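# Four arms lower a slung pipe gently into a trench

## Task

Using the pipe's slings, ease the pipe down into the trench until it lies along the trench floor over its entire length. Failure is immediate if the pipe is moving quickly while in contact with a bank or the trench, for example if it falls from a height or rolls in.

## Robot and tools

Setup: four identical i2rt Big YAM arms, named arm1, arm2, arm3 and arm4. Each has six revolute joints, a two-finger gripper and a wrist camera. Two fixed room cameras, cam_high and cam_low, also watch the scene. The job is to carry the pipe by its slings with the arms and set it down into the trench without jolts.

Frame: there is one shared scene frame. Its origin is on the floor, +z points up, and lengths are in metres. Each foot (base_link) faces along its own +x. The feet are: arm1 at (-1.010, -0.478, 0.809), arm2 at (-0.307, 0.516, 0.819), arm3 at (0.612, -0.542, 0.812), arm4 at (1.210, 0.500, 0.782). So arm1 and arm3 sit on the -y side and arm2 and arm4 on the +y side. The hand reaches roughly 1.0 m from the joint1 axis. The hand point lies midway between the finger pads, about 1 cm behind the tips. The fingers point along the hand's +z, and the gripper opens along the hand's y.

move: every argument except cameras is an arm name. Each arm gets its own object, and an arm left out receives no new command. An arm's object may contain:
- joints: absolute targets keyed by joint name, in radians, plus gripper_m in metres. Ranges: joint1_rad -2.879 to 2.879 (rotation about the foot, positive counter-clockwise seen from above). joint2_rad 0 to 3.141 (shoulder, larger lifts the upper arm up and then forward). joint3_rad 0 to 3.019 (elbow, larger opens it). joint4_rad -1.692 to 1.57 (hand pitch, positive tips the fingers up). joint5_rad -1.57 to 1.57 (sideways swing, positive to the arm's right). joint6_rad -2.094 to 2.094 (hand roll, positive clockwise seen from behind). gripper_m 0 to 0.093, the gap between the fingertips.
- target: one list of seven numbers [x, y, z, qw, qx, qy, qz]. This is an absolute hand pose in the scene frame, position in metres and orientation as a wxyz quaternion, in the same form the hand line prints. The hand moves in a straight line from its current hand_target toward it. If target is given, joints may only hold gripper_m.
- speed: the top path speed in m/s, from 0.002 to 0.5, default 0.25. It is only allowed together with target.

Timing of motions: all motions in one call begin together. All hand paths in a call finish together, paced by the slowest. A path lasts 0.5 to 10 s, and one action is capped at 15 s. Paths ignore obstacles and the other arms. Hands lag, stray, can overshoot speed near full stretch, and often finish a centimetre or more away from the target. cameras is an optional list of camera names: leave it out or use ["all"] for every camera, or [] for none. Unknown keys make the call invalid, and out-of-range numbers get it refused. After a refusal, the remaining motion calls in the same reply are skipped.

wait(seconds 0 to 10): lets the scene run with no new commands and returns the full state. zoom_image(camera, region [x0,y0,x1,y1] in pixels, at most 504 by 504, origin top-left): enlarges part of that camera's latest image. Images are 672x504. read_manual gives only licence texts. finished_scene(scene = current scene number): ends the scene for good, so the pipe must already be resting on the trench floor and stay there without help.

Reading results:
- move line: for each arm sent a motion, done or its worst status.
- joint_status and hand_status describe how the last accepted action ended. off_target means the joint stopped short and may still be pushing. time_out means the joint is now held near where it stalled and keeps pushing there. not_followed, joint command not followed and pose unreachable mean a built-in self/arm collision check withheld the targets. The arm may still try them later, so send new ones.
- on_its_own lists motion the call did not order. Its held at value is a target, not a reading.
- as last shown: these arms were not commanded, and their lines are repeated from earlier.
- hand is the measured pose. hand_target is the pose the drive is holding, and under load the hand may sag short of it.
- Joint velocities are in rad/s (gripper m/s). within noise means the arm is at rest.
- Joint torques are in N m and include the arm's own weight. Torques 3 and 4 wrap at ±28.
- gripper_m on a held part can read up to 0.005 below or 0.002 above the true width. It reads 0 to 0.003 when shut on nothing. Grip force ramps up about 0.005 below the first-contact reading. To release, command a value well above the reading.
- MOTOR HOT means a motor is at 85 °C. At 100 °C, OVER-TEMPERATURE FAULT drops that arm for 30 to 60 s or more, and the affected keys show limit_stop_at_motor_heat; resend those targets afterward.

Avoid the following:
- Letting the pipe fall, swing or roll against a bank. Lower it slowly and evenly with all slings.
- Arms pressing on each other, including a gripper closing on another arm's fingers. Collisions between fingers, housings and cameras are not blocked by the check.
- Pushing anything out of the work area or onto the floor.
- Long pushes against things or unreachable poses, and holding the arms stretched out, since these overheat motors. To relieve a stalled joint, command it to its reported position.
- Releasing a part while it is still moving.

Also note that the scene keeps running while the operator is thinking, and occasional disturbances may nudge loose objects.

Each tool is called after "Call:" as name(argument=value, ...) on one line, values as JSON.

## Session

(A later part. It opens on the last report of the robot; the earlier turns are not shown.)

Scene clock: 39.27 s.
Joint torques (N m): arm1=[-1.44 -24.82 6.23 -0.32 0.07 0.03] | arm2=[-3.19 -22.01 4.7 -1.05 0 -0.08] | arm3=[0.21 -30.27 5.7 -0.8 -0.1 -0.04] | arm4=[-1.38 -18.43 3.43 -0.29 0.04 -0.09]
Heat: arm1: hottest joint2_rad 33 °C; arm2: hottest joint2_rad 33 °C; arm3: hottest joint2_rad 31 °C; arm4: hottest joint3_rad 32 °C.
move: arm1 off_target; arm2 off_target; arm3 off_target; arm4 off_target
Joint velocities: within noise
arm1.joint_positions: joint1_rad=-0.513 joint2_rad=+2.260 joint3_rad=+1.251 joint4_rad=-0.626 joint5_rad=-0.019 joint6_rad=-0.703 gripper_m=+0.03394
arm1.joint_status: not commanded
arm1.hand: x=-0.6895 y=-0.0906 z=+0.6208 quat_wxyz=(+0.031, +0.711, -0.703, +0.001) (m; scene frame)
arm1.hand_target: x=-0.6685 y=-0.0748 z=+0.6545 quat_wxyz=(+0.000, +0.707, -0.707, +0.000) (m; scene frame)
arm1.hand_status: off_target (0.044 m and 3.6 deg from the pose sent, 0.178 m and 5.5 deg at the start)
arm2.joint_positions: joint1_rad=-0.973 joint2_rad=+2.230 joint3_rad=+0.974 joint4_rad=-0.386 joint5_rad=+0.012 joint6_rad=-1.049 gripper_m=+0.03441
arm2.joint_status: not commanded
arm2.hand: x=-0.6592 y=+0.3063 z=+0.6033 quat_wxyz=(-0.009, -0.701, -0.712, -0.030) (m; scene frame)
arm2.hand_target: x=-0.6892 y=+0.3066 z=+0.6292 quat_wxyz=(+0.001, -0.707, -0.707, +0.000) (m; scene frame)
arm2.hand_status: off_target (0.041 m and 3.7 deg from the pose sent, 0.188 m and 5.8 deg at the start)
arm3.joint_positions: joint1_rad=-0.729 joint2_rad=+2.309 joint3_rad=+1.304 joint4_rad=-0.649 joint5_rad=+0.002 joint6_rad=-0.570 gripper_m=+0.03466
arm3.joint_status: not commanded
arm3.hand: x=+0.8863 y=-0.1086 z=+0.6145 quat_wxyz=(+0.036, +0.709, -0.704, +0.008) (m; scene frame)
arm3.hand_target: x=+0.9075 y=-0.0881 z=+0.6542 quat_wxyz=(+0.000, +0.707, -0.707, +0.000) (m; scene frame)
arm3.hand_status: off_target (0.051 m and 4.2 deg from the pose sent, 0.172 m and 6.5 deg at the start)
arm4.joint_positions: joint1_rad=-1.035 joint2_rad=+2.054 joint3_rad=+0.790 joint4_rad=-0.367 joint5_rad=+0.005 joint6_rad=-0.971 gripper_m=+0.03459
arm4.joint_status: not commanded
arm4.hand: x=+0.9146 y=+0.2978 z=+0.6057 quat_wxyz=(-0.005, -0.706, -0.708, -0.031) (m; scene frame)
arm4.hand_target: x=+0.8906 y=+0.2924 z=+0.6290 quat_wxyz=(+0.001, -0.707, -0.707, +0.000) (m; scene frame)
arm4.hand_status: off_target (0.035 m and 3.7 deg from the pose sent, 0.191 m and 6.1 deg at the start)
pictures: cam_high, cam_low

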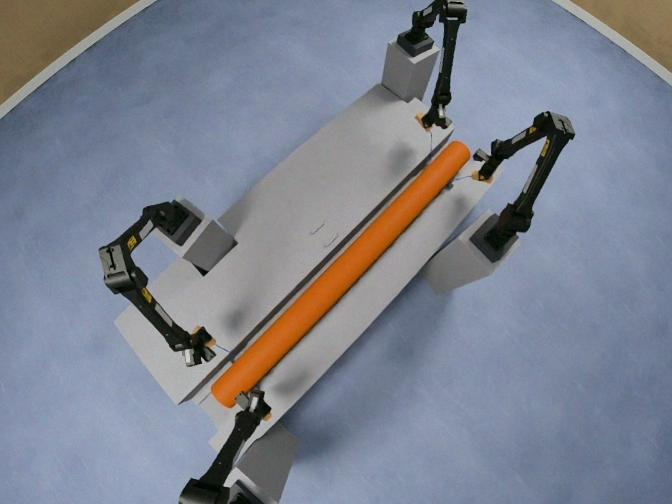

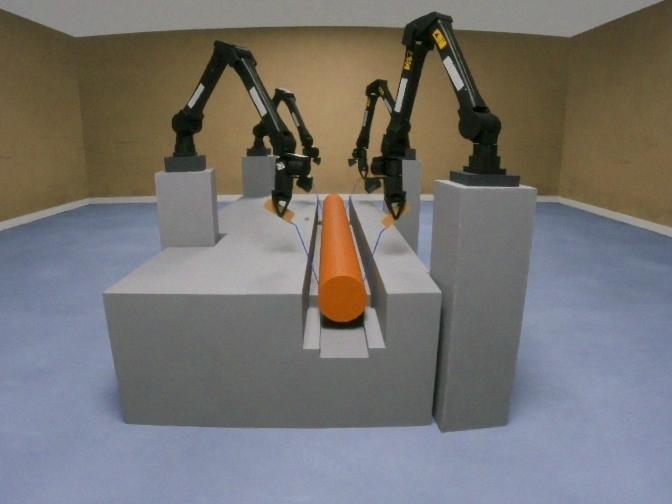

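Call:
move(arm1={"target": [-0.668, -0.077, 0.58, 0, 0.7071, -0.7071, 0], "speed": 0.032}, arm2={"target": [-0.688, 0.304, 0.565, 0, 0.7071, 0.7071, 0], "speed": 0.032}, arm3={"target": [0.906, -0.088, 0.58, 0, 0.7071, -0.7071, 0], "speed": 0.032}, arm4={"target": [0.892, 0.292, 0.565, 0, 0.7071, 0.7071, 0], "speed": 0.032}, cameras=["cam_low"])

Call:
move(arm1={"target": [-0.669, -0.13, 0.438, 0, 0.7071, -0.7071, 0], "speed": 0.075}, arm2={"target": [-0.686, 0.300, 0.455, 0, 0.7071, 0.7071, 0], "speed": 0.075}, arm3={"target": [0.904, -0.13, 0.438, 0, 0.7071, -0.7071, 0], "speed": 0.075}, arm4={"target": [0.896, 0.292, 0.455, 0, 0.7071, 0.7071, 0], "speed": 0.075})

Call:
zoom_image(camera="cam_low", region=[250, 160, 430, 380])

Scene clock: 48.67 s.
Joint torques (N m): arm1=[-1.08 -21.01 5.85 0.14 0.22 -0.04] | arm2=[-2.9 -19.78 3.62 -0.57 0.25 0] | arm3=[0.32 -24.06 6.08 0.1 -0.07 -0.02] | arm4=[-0.62 -13.86 3.1 0.55 0.08 0]
Heat: arm1: hottest joint2_rad 33 °C; arm2: hottest joint2_rad 34 °C; arm3: hottest joint2_rad 33 °C; arm4: hottest joint3_rad 31 °C.
move: arm1 off_target; arm2 off_target; arm3 off_target; arm4 off_target
Joint velocities: within noise
arm1.joint_positions: joint1_rad=-0.511 joint2_rad=+2.368 joint3_rad=+1.280 joint4_rad=-0.513 joint5_rad=-0.022 joint6_rad=-0.703 gripper_m=+0.03394
arm1.joint_status: not commanded
arm1.hand: x=-0.6853 y=-0.0845 z=+0.5722 quat_wxyz=(+0.014, +0.712, -0.702, -0.002) (m; scene frame)
arm1.hand_target: x=-0.6682 y=-0.0772 z=+0.5804 quat_wxyz=(+0.000, +0.707, -0.707, +0.000) (m; scene frame)
arm1.hand_status: off_target (0.020 m and 1.8 deg from the pose sent, 0.048 m and 3.6 deg at the start)
arm2.joint_positions: joint1_rad=-0.973 joint2_rad=+2.368 joint3_rad=+1.029 joint4_rad=-0.277 joint5_rad=+0.005 joint6_rad=-1.052 gripper_m=+0.03441
arm2.joint_status: not commanded
arm2.hand: x=-0.6665 y=+0.2997 z=+0.5530 quat_wxyz=(-0.009, -0.701, -0.713, -0.016) (m; scene frame)
arm2.hand_target: x=-0.6876 y=+0.3042 z=+0.5649 quat_wxyz=(+0.000, -0.707, -0.707, +0.000) (m; scene frame)
arm2.hand_status: off_target (0.025 m and 2.3 deg from the pose sent, 0.048 m and 3.6 deg at the start)
arm3.joint_positions: joint1_rad=-0.729 joint2_rad=+2.392 joint3_rad=+1.331 joint4_rad=-0.549 joint5_rad=+0.001 joint6_rad=-0.570 gripper_m=+0.03466
arm3.joint_status: not commanded
arm3.hand: x=+0.8920 y=-0.0990 z=+0.5767 quat_wxyz=(+0.015, +0.709, -0.705, +0.002) (m; scene frame)
arm3.hand_target: x=+0.9059 y=-0.0885 z=+0.5803 quat_wxyz=(+0.000, +0.707, -0.707, +0.000) (m; scene frame)
arm3.hand_status: off_target (0.018 m and 1.7 deg from the pose sent, 0.045 m and 4.2 deg at the start)
arm4.joint_positions: joint1_rad=-1.043 joint2_rad=+2.184 joint3_rad=+0.816 joint4_rad=-0.233 joint5_rad=+0.003 joint6_rad=-0.977 gripper_m=+0.03459
arm4.joint_status: not commanded
arm4.hand: x=+0.9079 y=+0.2961 z=+0.5623 quat_wxyz=(-0.004, -0.707, -0.707, -0.016) (m; scene frame)
arm4.hand_target: x=+0.8922 y=+0.2922 z=+0.5653 quat_wxyz=(+0.000, -0.707, -0.707, +0.000) (m; scene frame)
arm4.hand_status: off_target (0.017 m and 1.9 deg from the pose sent, 0.047 m and 3.7 deg at the start)
pictures: cam_low

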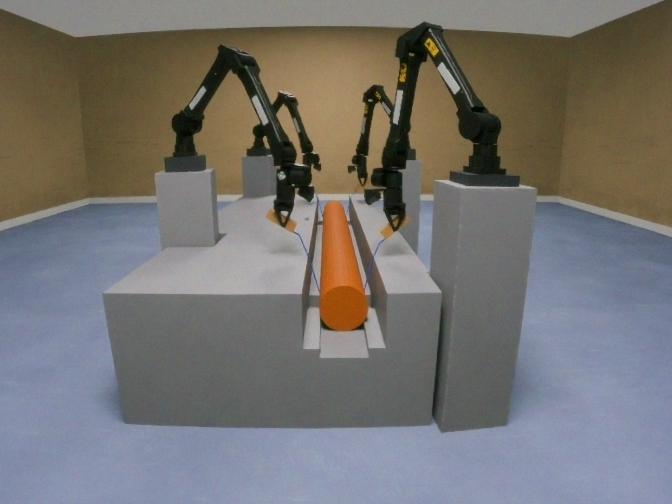

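Scene clock: 51.33 s.
Joint torques (N m): arm1=[-1.32 -14.15 5.29 1.72 0.38 0.06] | arm2=[0.62 -15.56 4.89 0.7 -0.44 0.22] | arm3=[0.5 -19.08 5.34 1.11 0.07 0.13] | arm4=[1.55 -12.4 2.84 1.26 -0.27 0.14]
Heat: arm1: hottest joint2_rad 33 °C; arm2: hottest joint2_rad 34 °C; arm3: hottest joint2_rad 33 °C; arm4: hottest joint3_rad 31 °C.
move: arm1 off_target; arm2 off_target; arm3 off_target; arm4 off_target
Joint velocities: within noise
arm1.joint_positions: joint1_rad=-0.580 joint2_rad=+2.587 joint3_rad=+1.308 joint4_rad=-0.289 joint5_rad=-0.027 joint6_rad=-0.773 gripper_m=+0.03394
arm1.joint_status: not commanded
arm1.hand: x=-0.6716 y=-0.1228 z=+0.4709 quat_wxyz=(-0.003, +0.712, -0.702, -0.005) (m; scene frame)
arm1.hand_target: x=-0.6707 y=-0.1314 z=+0.4403 quat_wxyz=(+0.000, +0.707, -0.707, +0.000) (m; scene frame)
arm1.hand_status: off_target (0.034 m and 1.1 deg from the pose sent, 0.143 m and 1.8 deg at the start)
arm2.joint_positions: joint1_rad=-1.011 joint2_rad=+2.602 joint3_rad=+1.153 joint4_rad=-0.172 joint5_rad=+0.020 joint6_rad=-1.066 gripper_m=+0.03441
arm2.joint_status: not commanded
arm2.hand: x=-0.6745 y=+0.3149 z=+0.4656 quat_wxyz=(-0.003, -0.709, -0.705, -0.020) (m; scene frame)
arm2.hand_target: x=-0.6856 y=+0.3002 z=+0.4562 quat_wxyz=(+0.000, -0.707, -0.707, +0.000) (m; scene frame)
arm2.hand_status: off_target (0.022 m and 2.4 deg from the pose sent, 0.100 m and 2.3 deg at the start)
arm3.joint_positions: joint1_rad=-0.774 joint2_rad=+2.638 joint3_rad=+1.378 joint4_rad=-0.328 joint5_rad=-0.002 joint6_rad=-0.627 gripper_m=+0.03466
arm3.joint_status: not commanded
arm3.hand: x=+0.8983 y=-0.1302 z=+0.4610 quat_wxyz=(+0.004, +0.713, -0.701, -0.002) (m; scene frame)
arm3.hand_target: x=+0.9032 y=-0.1310 z=+0.4392 quat_wxyz=(+0.000, +0.707, -0.707, +0.000) (m; scene frame)
arm3.hand_status: off_target (0.024 m and 1.2 deg from the pose sent, 0.143 m and 1.7 deg at the start)
arm4.joint_positions: joint1_rad=-1.071 joint2_rad=+2.478 joint3_rad=+0.922 joint4_rad=-0.055 joint5_rad=+0.011 joint6_rad=-0.986 gripper_m=+0.03459
arm4.joint_status: not commanded
arm4.hand: x=+0.9082 y=+0.3095 z=+0.4637 quat_wxyz=(-0.001, -0.714, -0.700, -0.022) (m; scene frame)
arm4.hand_target: x=+0.8965 y=+0.2922 z=+0.4561 quat_wxyz=(+0.000, -0.707, -0.707, +0.000) (m; scene frame)
arm4.hand_status: off_target (0.023 m and 2.8 deg from the pose sent, 0.108 m and 1.9 deg at the start)
pictures: arm1_cam_wrist, arm2_cam_wrist, arm3_cam_wrist, arm4_cam_wrist, cam_high, cam_low

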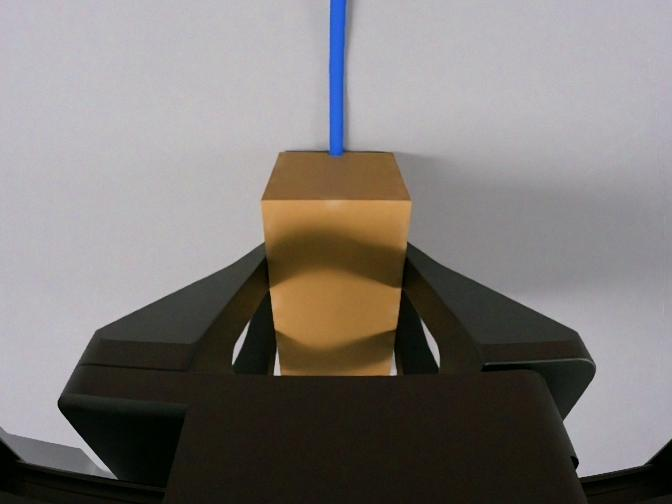

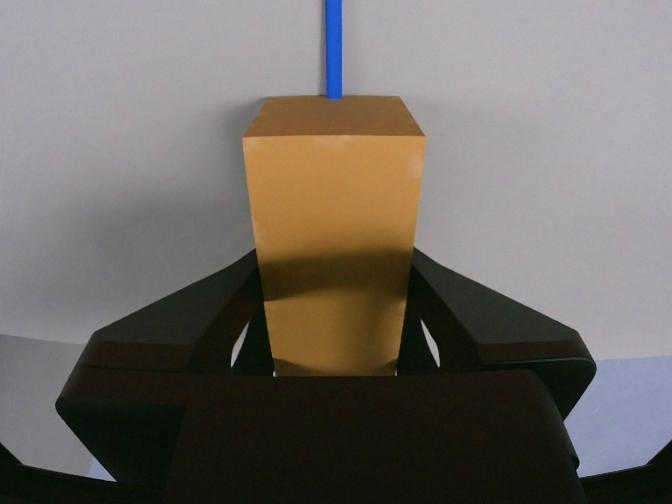

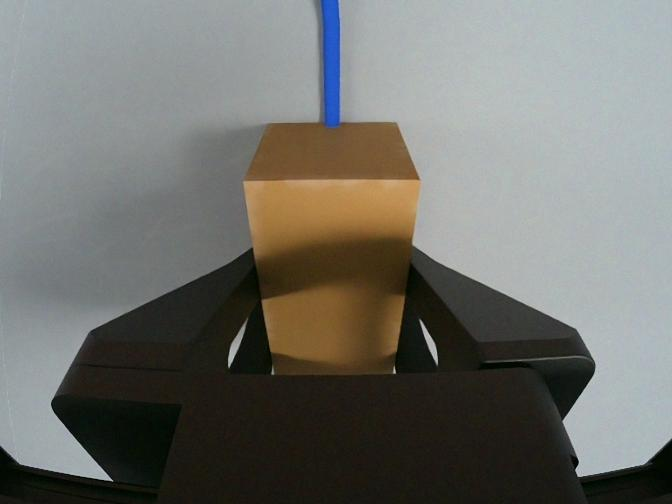

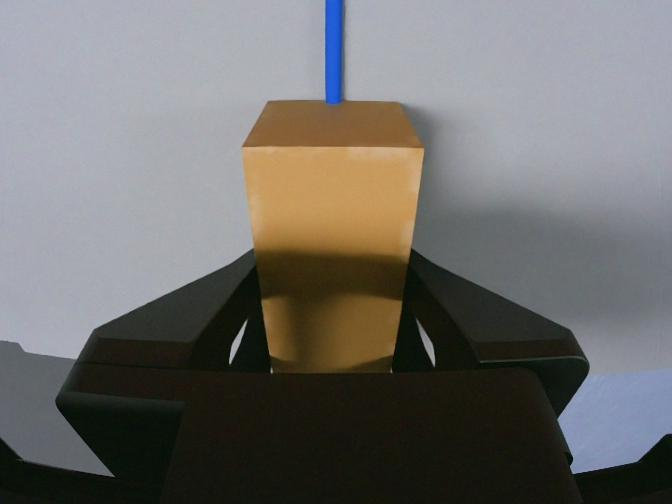

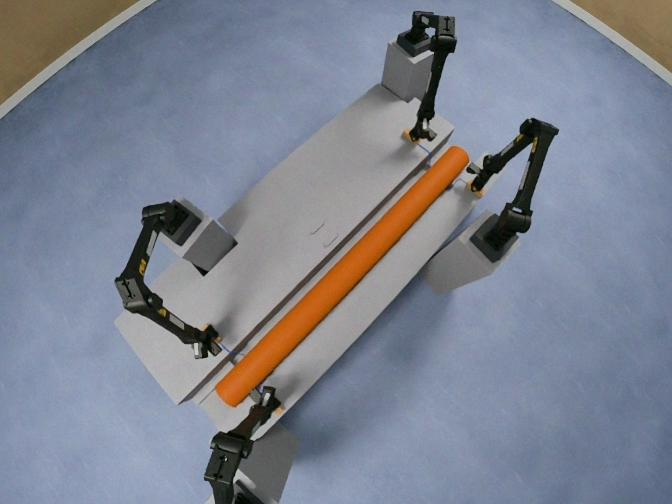

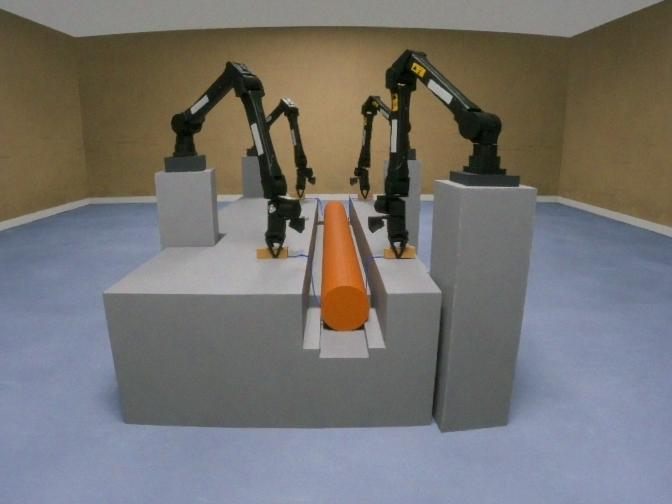

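Scaled by 2.291.

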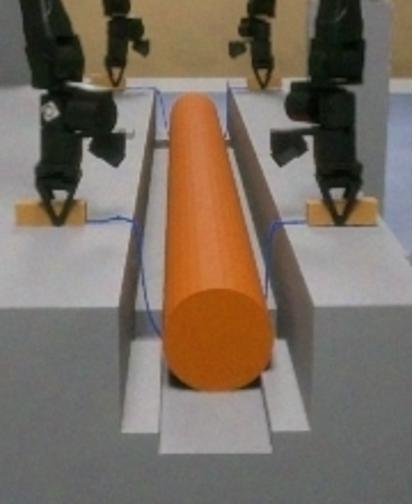

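Call:
move(arm1={"target": [-0.671, -0.124, 0.466, 0, 0.7071, -0.7071, 0], "joints": {"gripper_m": 0.08}, "speed": 0.1}, arm2={"target": [-0.677, 0.311, 0.466, 0, 0.7071, 0.7071, 0], "joints": {"gripper_m": 0.08}, "speed": 0.1}, arm3={"target": [0.899, -0.130, 0.466, 0, 0.7071, -0.7071, 0], "joints": {"gripper_m": 0.08}, "speed": 0.1}, arm4={"target": [0.904, 0.306, 0.466, 0, 0.7071, 0.7071, 0], "joints": {"gripper_m": 0.08}, "speed": 0.1})

Call:
zoom_image(camera="cam_low", region=[300, 270, 390, 360])

Scene clock: 55.83 s.
Joint torques (N m): arm1=[-0.62 -21.19 2.4 0.16 0.06 0.05] | arm2=[-0.62 -18.9 0.75 -0.02 -0.14 0.09] | arm3=[1.44 -25.23 2.07 -0.17 -0.27 0.08] | arm4=[-0.32 -14.92 -0.09 0.79 0.03 -0.01]
Heat: arm1: hottest joint2_rad 33 °C; arm2: hottest joint2_rad 34 °C; arm3: hottest joint2_rad 33 °C; arm4: hottest joint3_rad 31 °C.
move: arm1 done; arm2 done; arm3 done; arm4 done
Joint velocities: within noise
arm1.joint_positions: joint1_rad=-0.581 joint2_rad=+2.609 joint3_rad=+1.319 joint4_rad=-0.280 joint5_rad=-0.019 joint6_rad=-0.767 gripper_m=+0.07993
arm1.joint_status: all done
arm1.hand: x=-0.6714 y=-0.1251 z=+0.4617 quat_wxyz=(-0.002, +0.710, -0.704, -0.001) (m; scene frame)
arm1.hand_target: x=-0.6710 y=-0.1241 z=+0.4659 quat_wxyz=(+0.000, +0.707, -0.707, +0.000) (m; scene frame)
arm1.hand_status: done (0.004 m and 0.5 deg from the pose sent, 0.005 m and 1.1 deg at the start)
arm2.joint_positions: joint1_rad=-1.008 joint2_rad=+2.608 joint3_rad=+1.144 joint4_rad=-0.128 joint5_rad=+0.014 joint6_rad=-1.066 gripper_m=+0.07996
arm2.joint_status: all done
arm2.hand: x=-0.6752 y=+0.3117 z=+0.4624 quat_wxyz=(-0.002, -0.708, -0.706, -0.006) (m; scene frame)
arm2.hand_target: x=-0.6770 y=+0.3110 z=+0.4660 quat_wxyz=(+0.000, -0.707, -0.707, +0.000) (m; scene frame)
arm2.hand_status: done (0.004 m and 0.7 deg from the pose sent, 0.005 m and 2.4 deg at the start)
arm3.joint_positions: joint1_rad=-0.777 joint2_rad=+2.637 joint3_rad=+1.371 joint4_rad=-0.317 joint5_rad=+0.005 joint6_rad=-0.615 gripper_m=+0.07992
arm3.joint_status: all done
arm3.hand: x=+0.9000 y=-0.1321 z=+0.4609 quat_wxyz=(+0.001, +0.708, -0.706, +0.001) (m; scene frame)
arm3.hand_target: x=+0.8989 y=-0.1300 z=+0.4659 quat_wxyz=(+0.000, +0.707, -0.707, +0.000) (m; scene frame)
arm3.hand_status: done (0.006 m and 0.2 deg from the pose sent, 0.005 m and 1.2 deg at the start)
arm4.joint_positions: joint1_rad=-1.063 joint2_rad=+2.479 joint3_rad=+0.907 joint4_rad=-0.018 joint5_rad=+0.005 joint6_rad=-0.992 gripper_m=+0.07990
arm4.joint_status: all done
arm4.hand: x=+0.9105 y=+0.3060 z=+0.4632 quat_wxyz=(-0.002, -0.709, -0.706, -0.010) (m; scene frame)
arm4.hand_target: x=+0.9040 y=+0.3060 z=+0.4660 quat_wxyz=(+0.000, -0.707, -0.707, +0.000) (m; scene frame)
arm4.hand_status: done (0.007 m and 1.2 deg from the pose sent, 0.006 m and 2.8 deg at the start)
pictures: arm1_cam_wrist, arm2_cam_wrist, arm3_cam_wrist, arm4_cam_wrist, cam_high, cam_low

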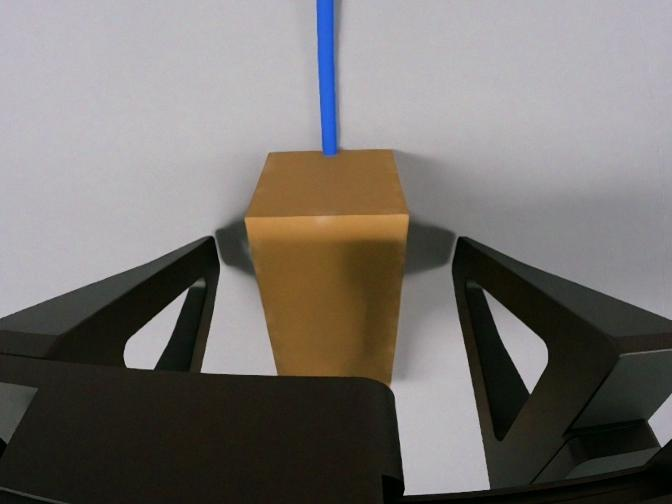

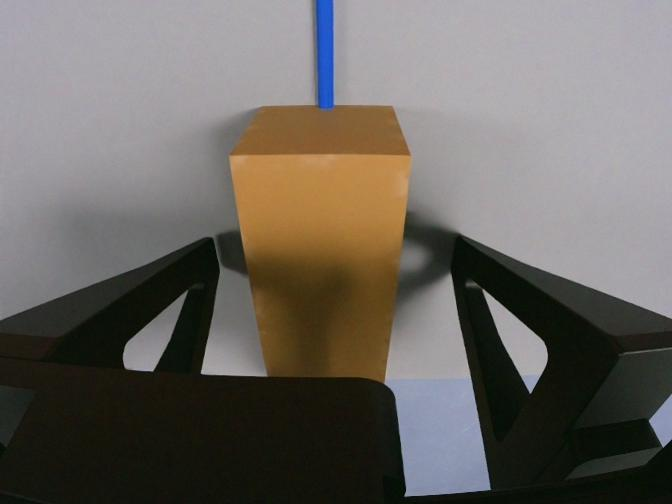

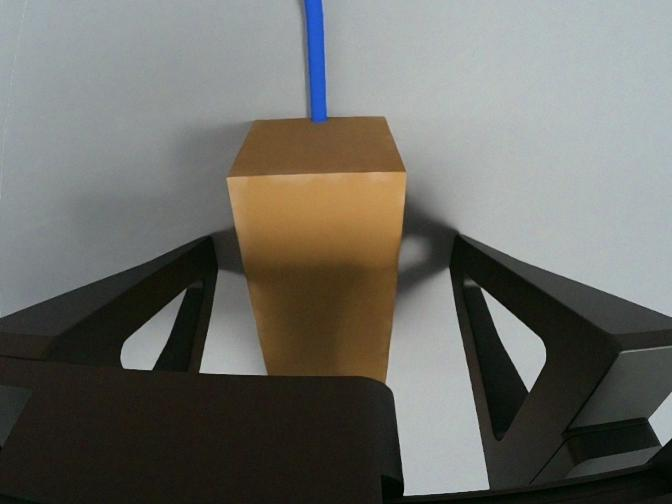

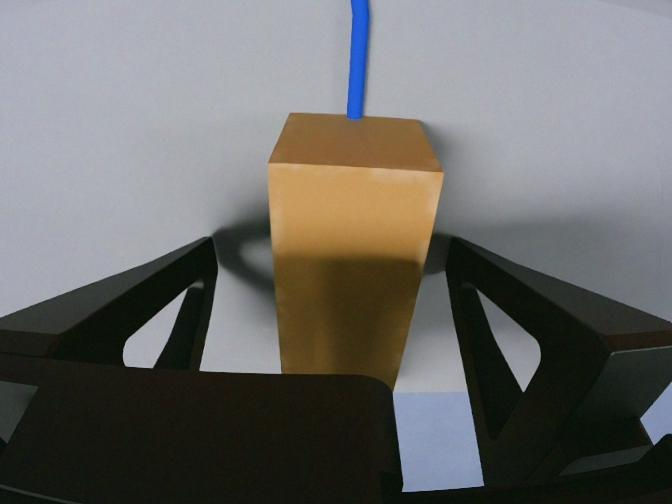

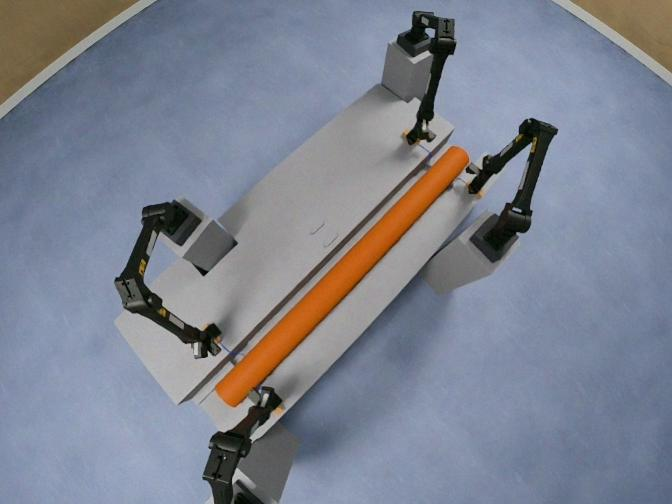

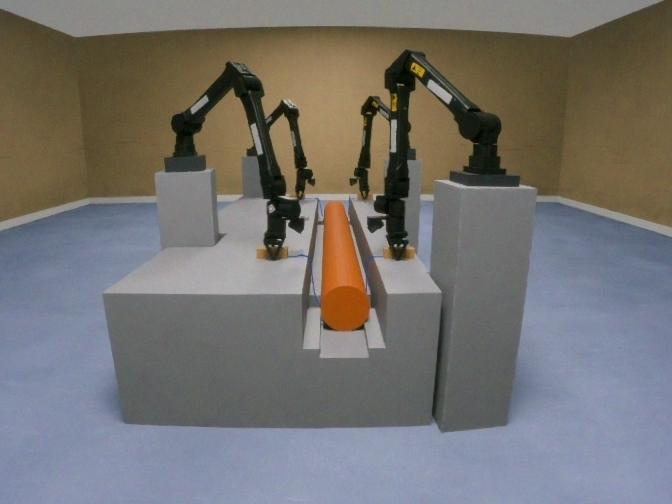

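Scaled by 5.600.

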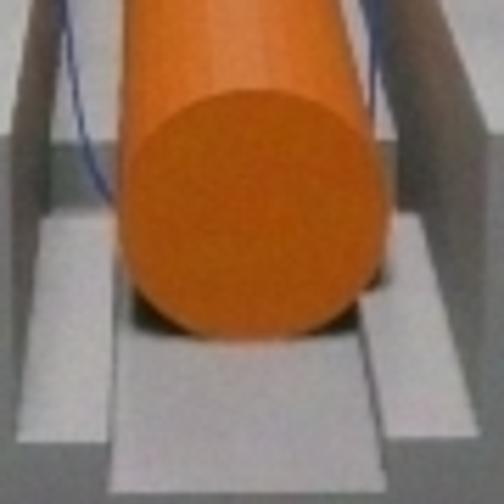

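Call:
finished_scene(scene=3)

The scene is finished: the task was done.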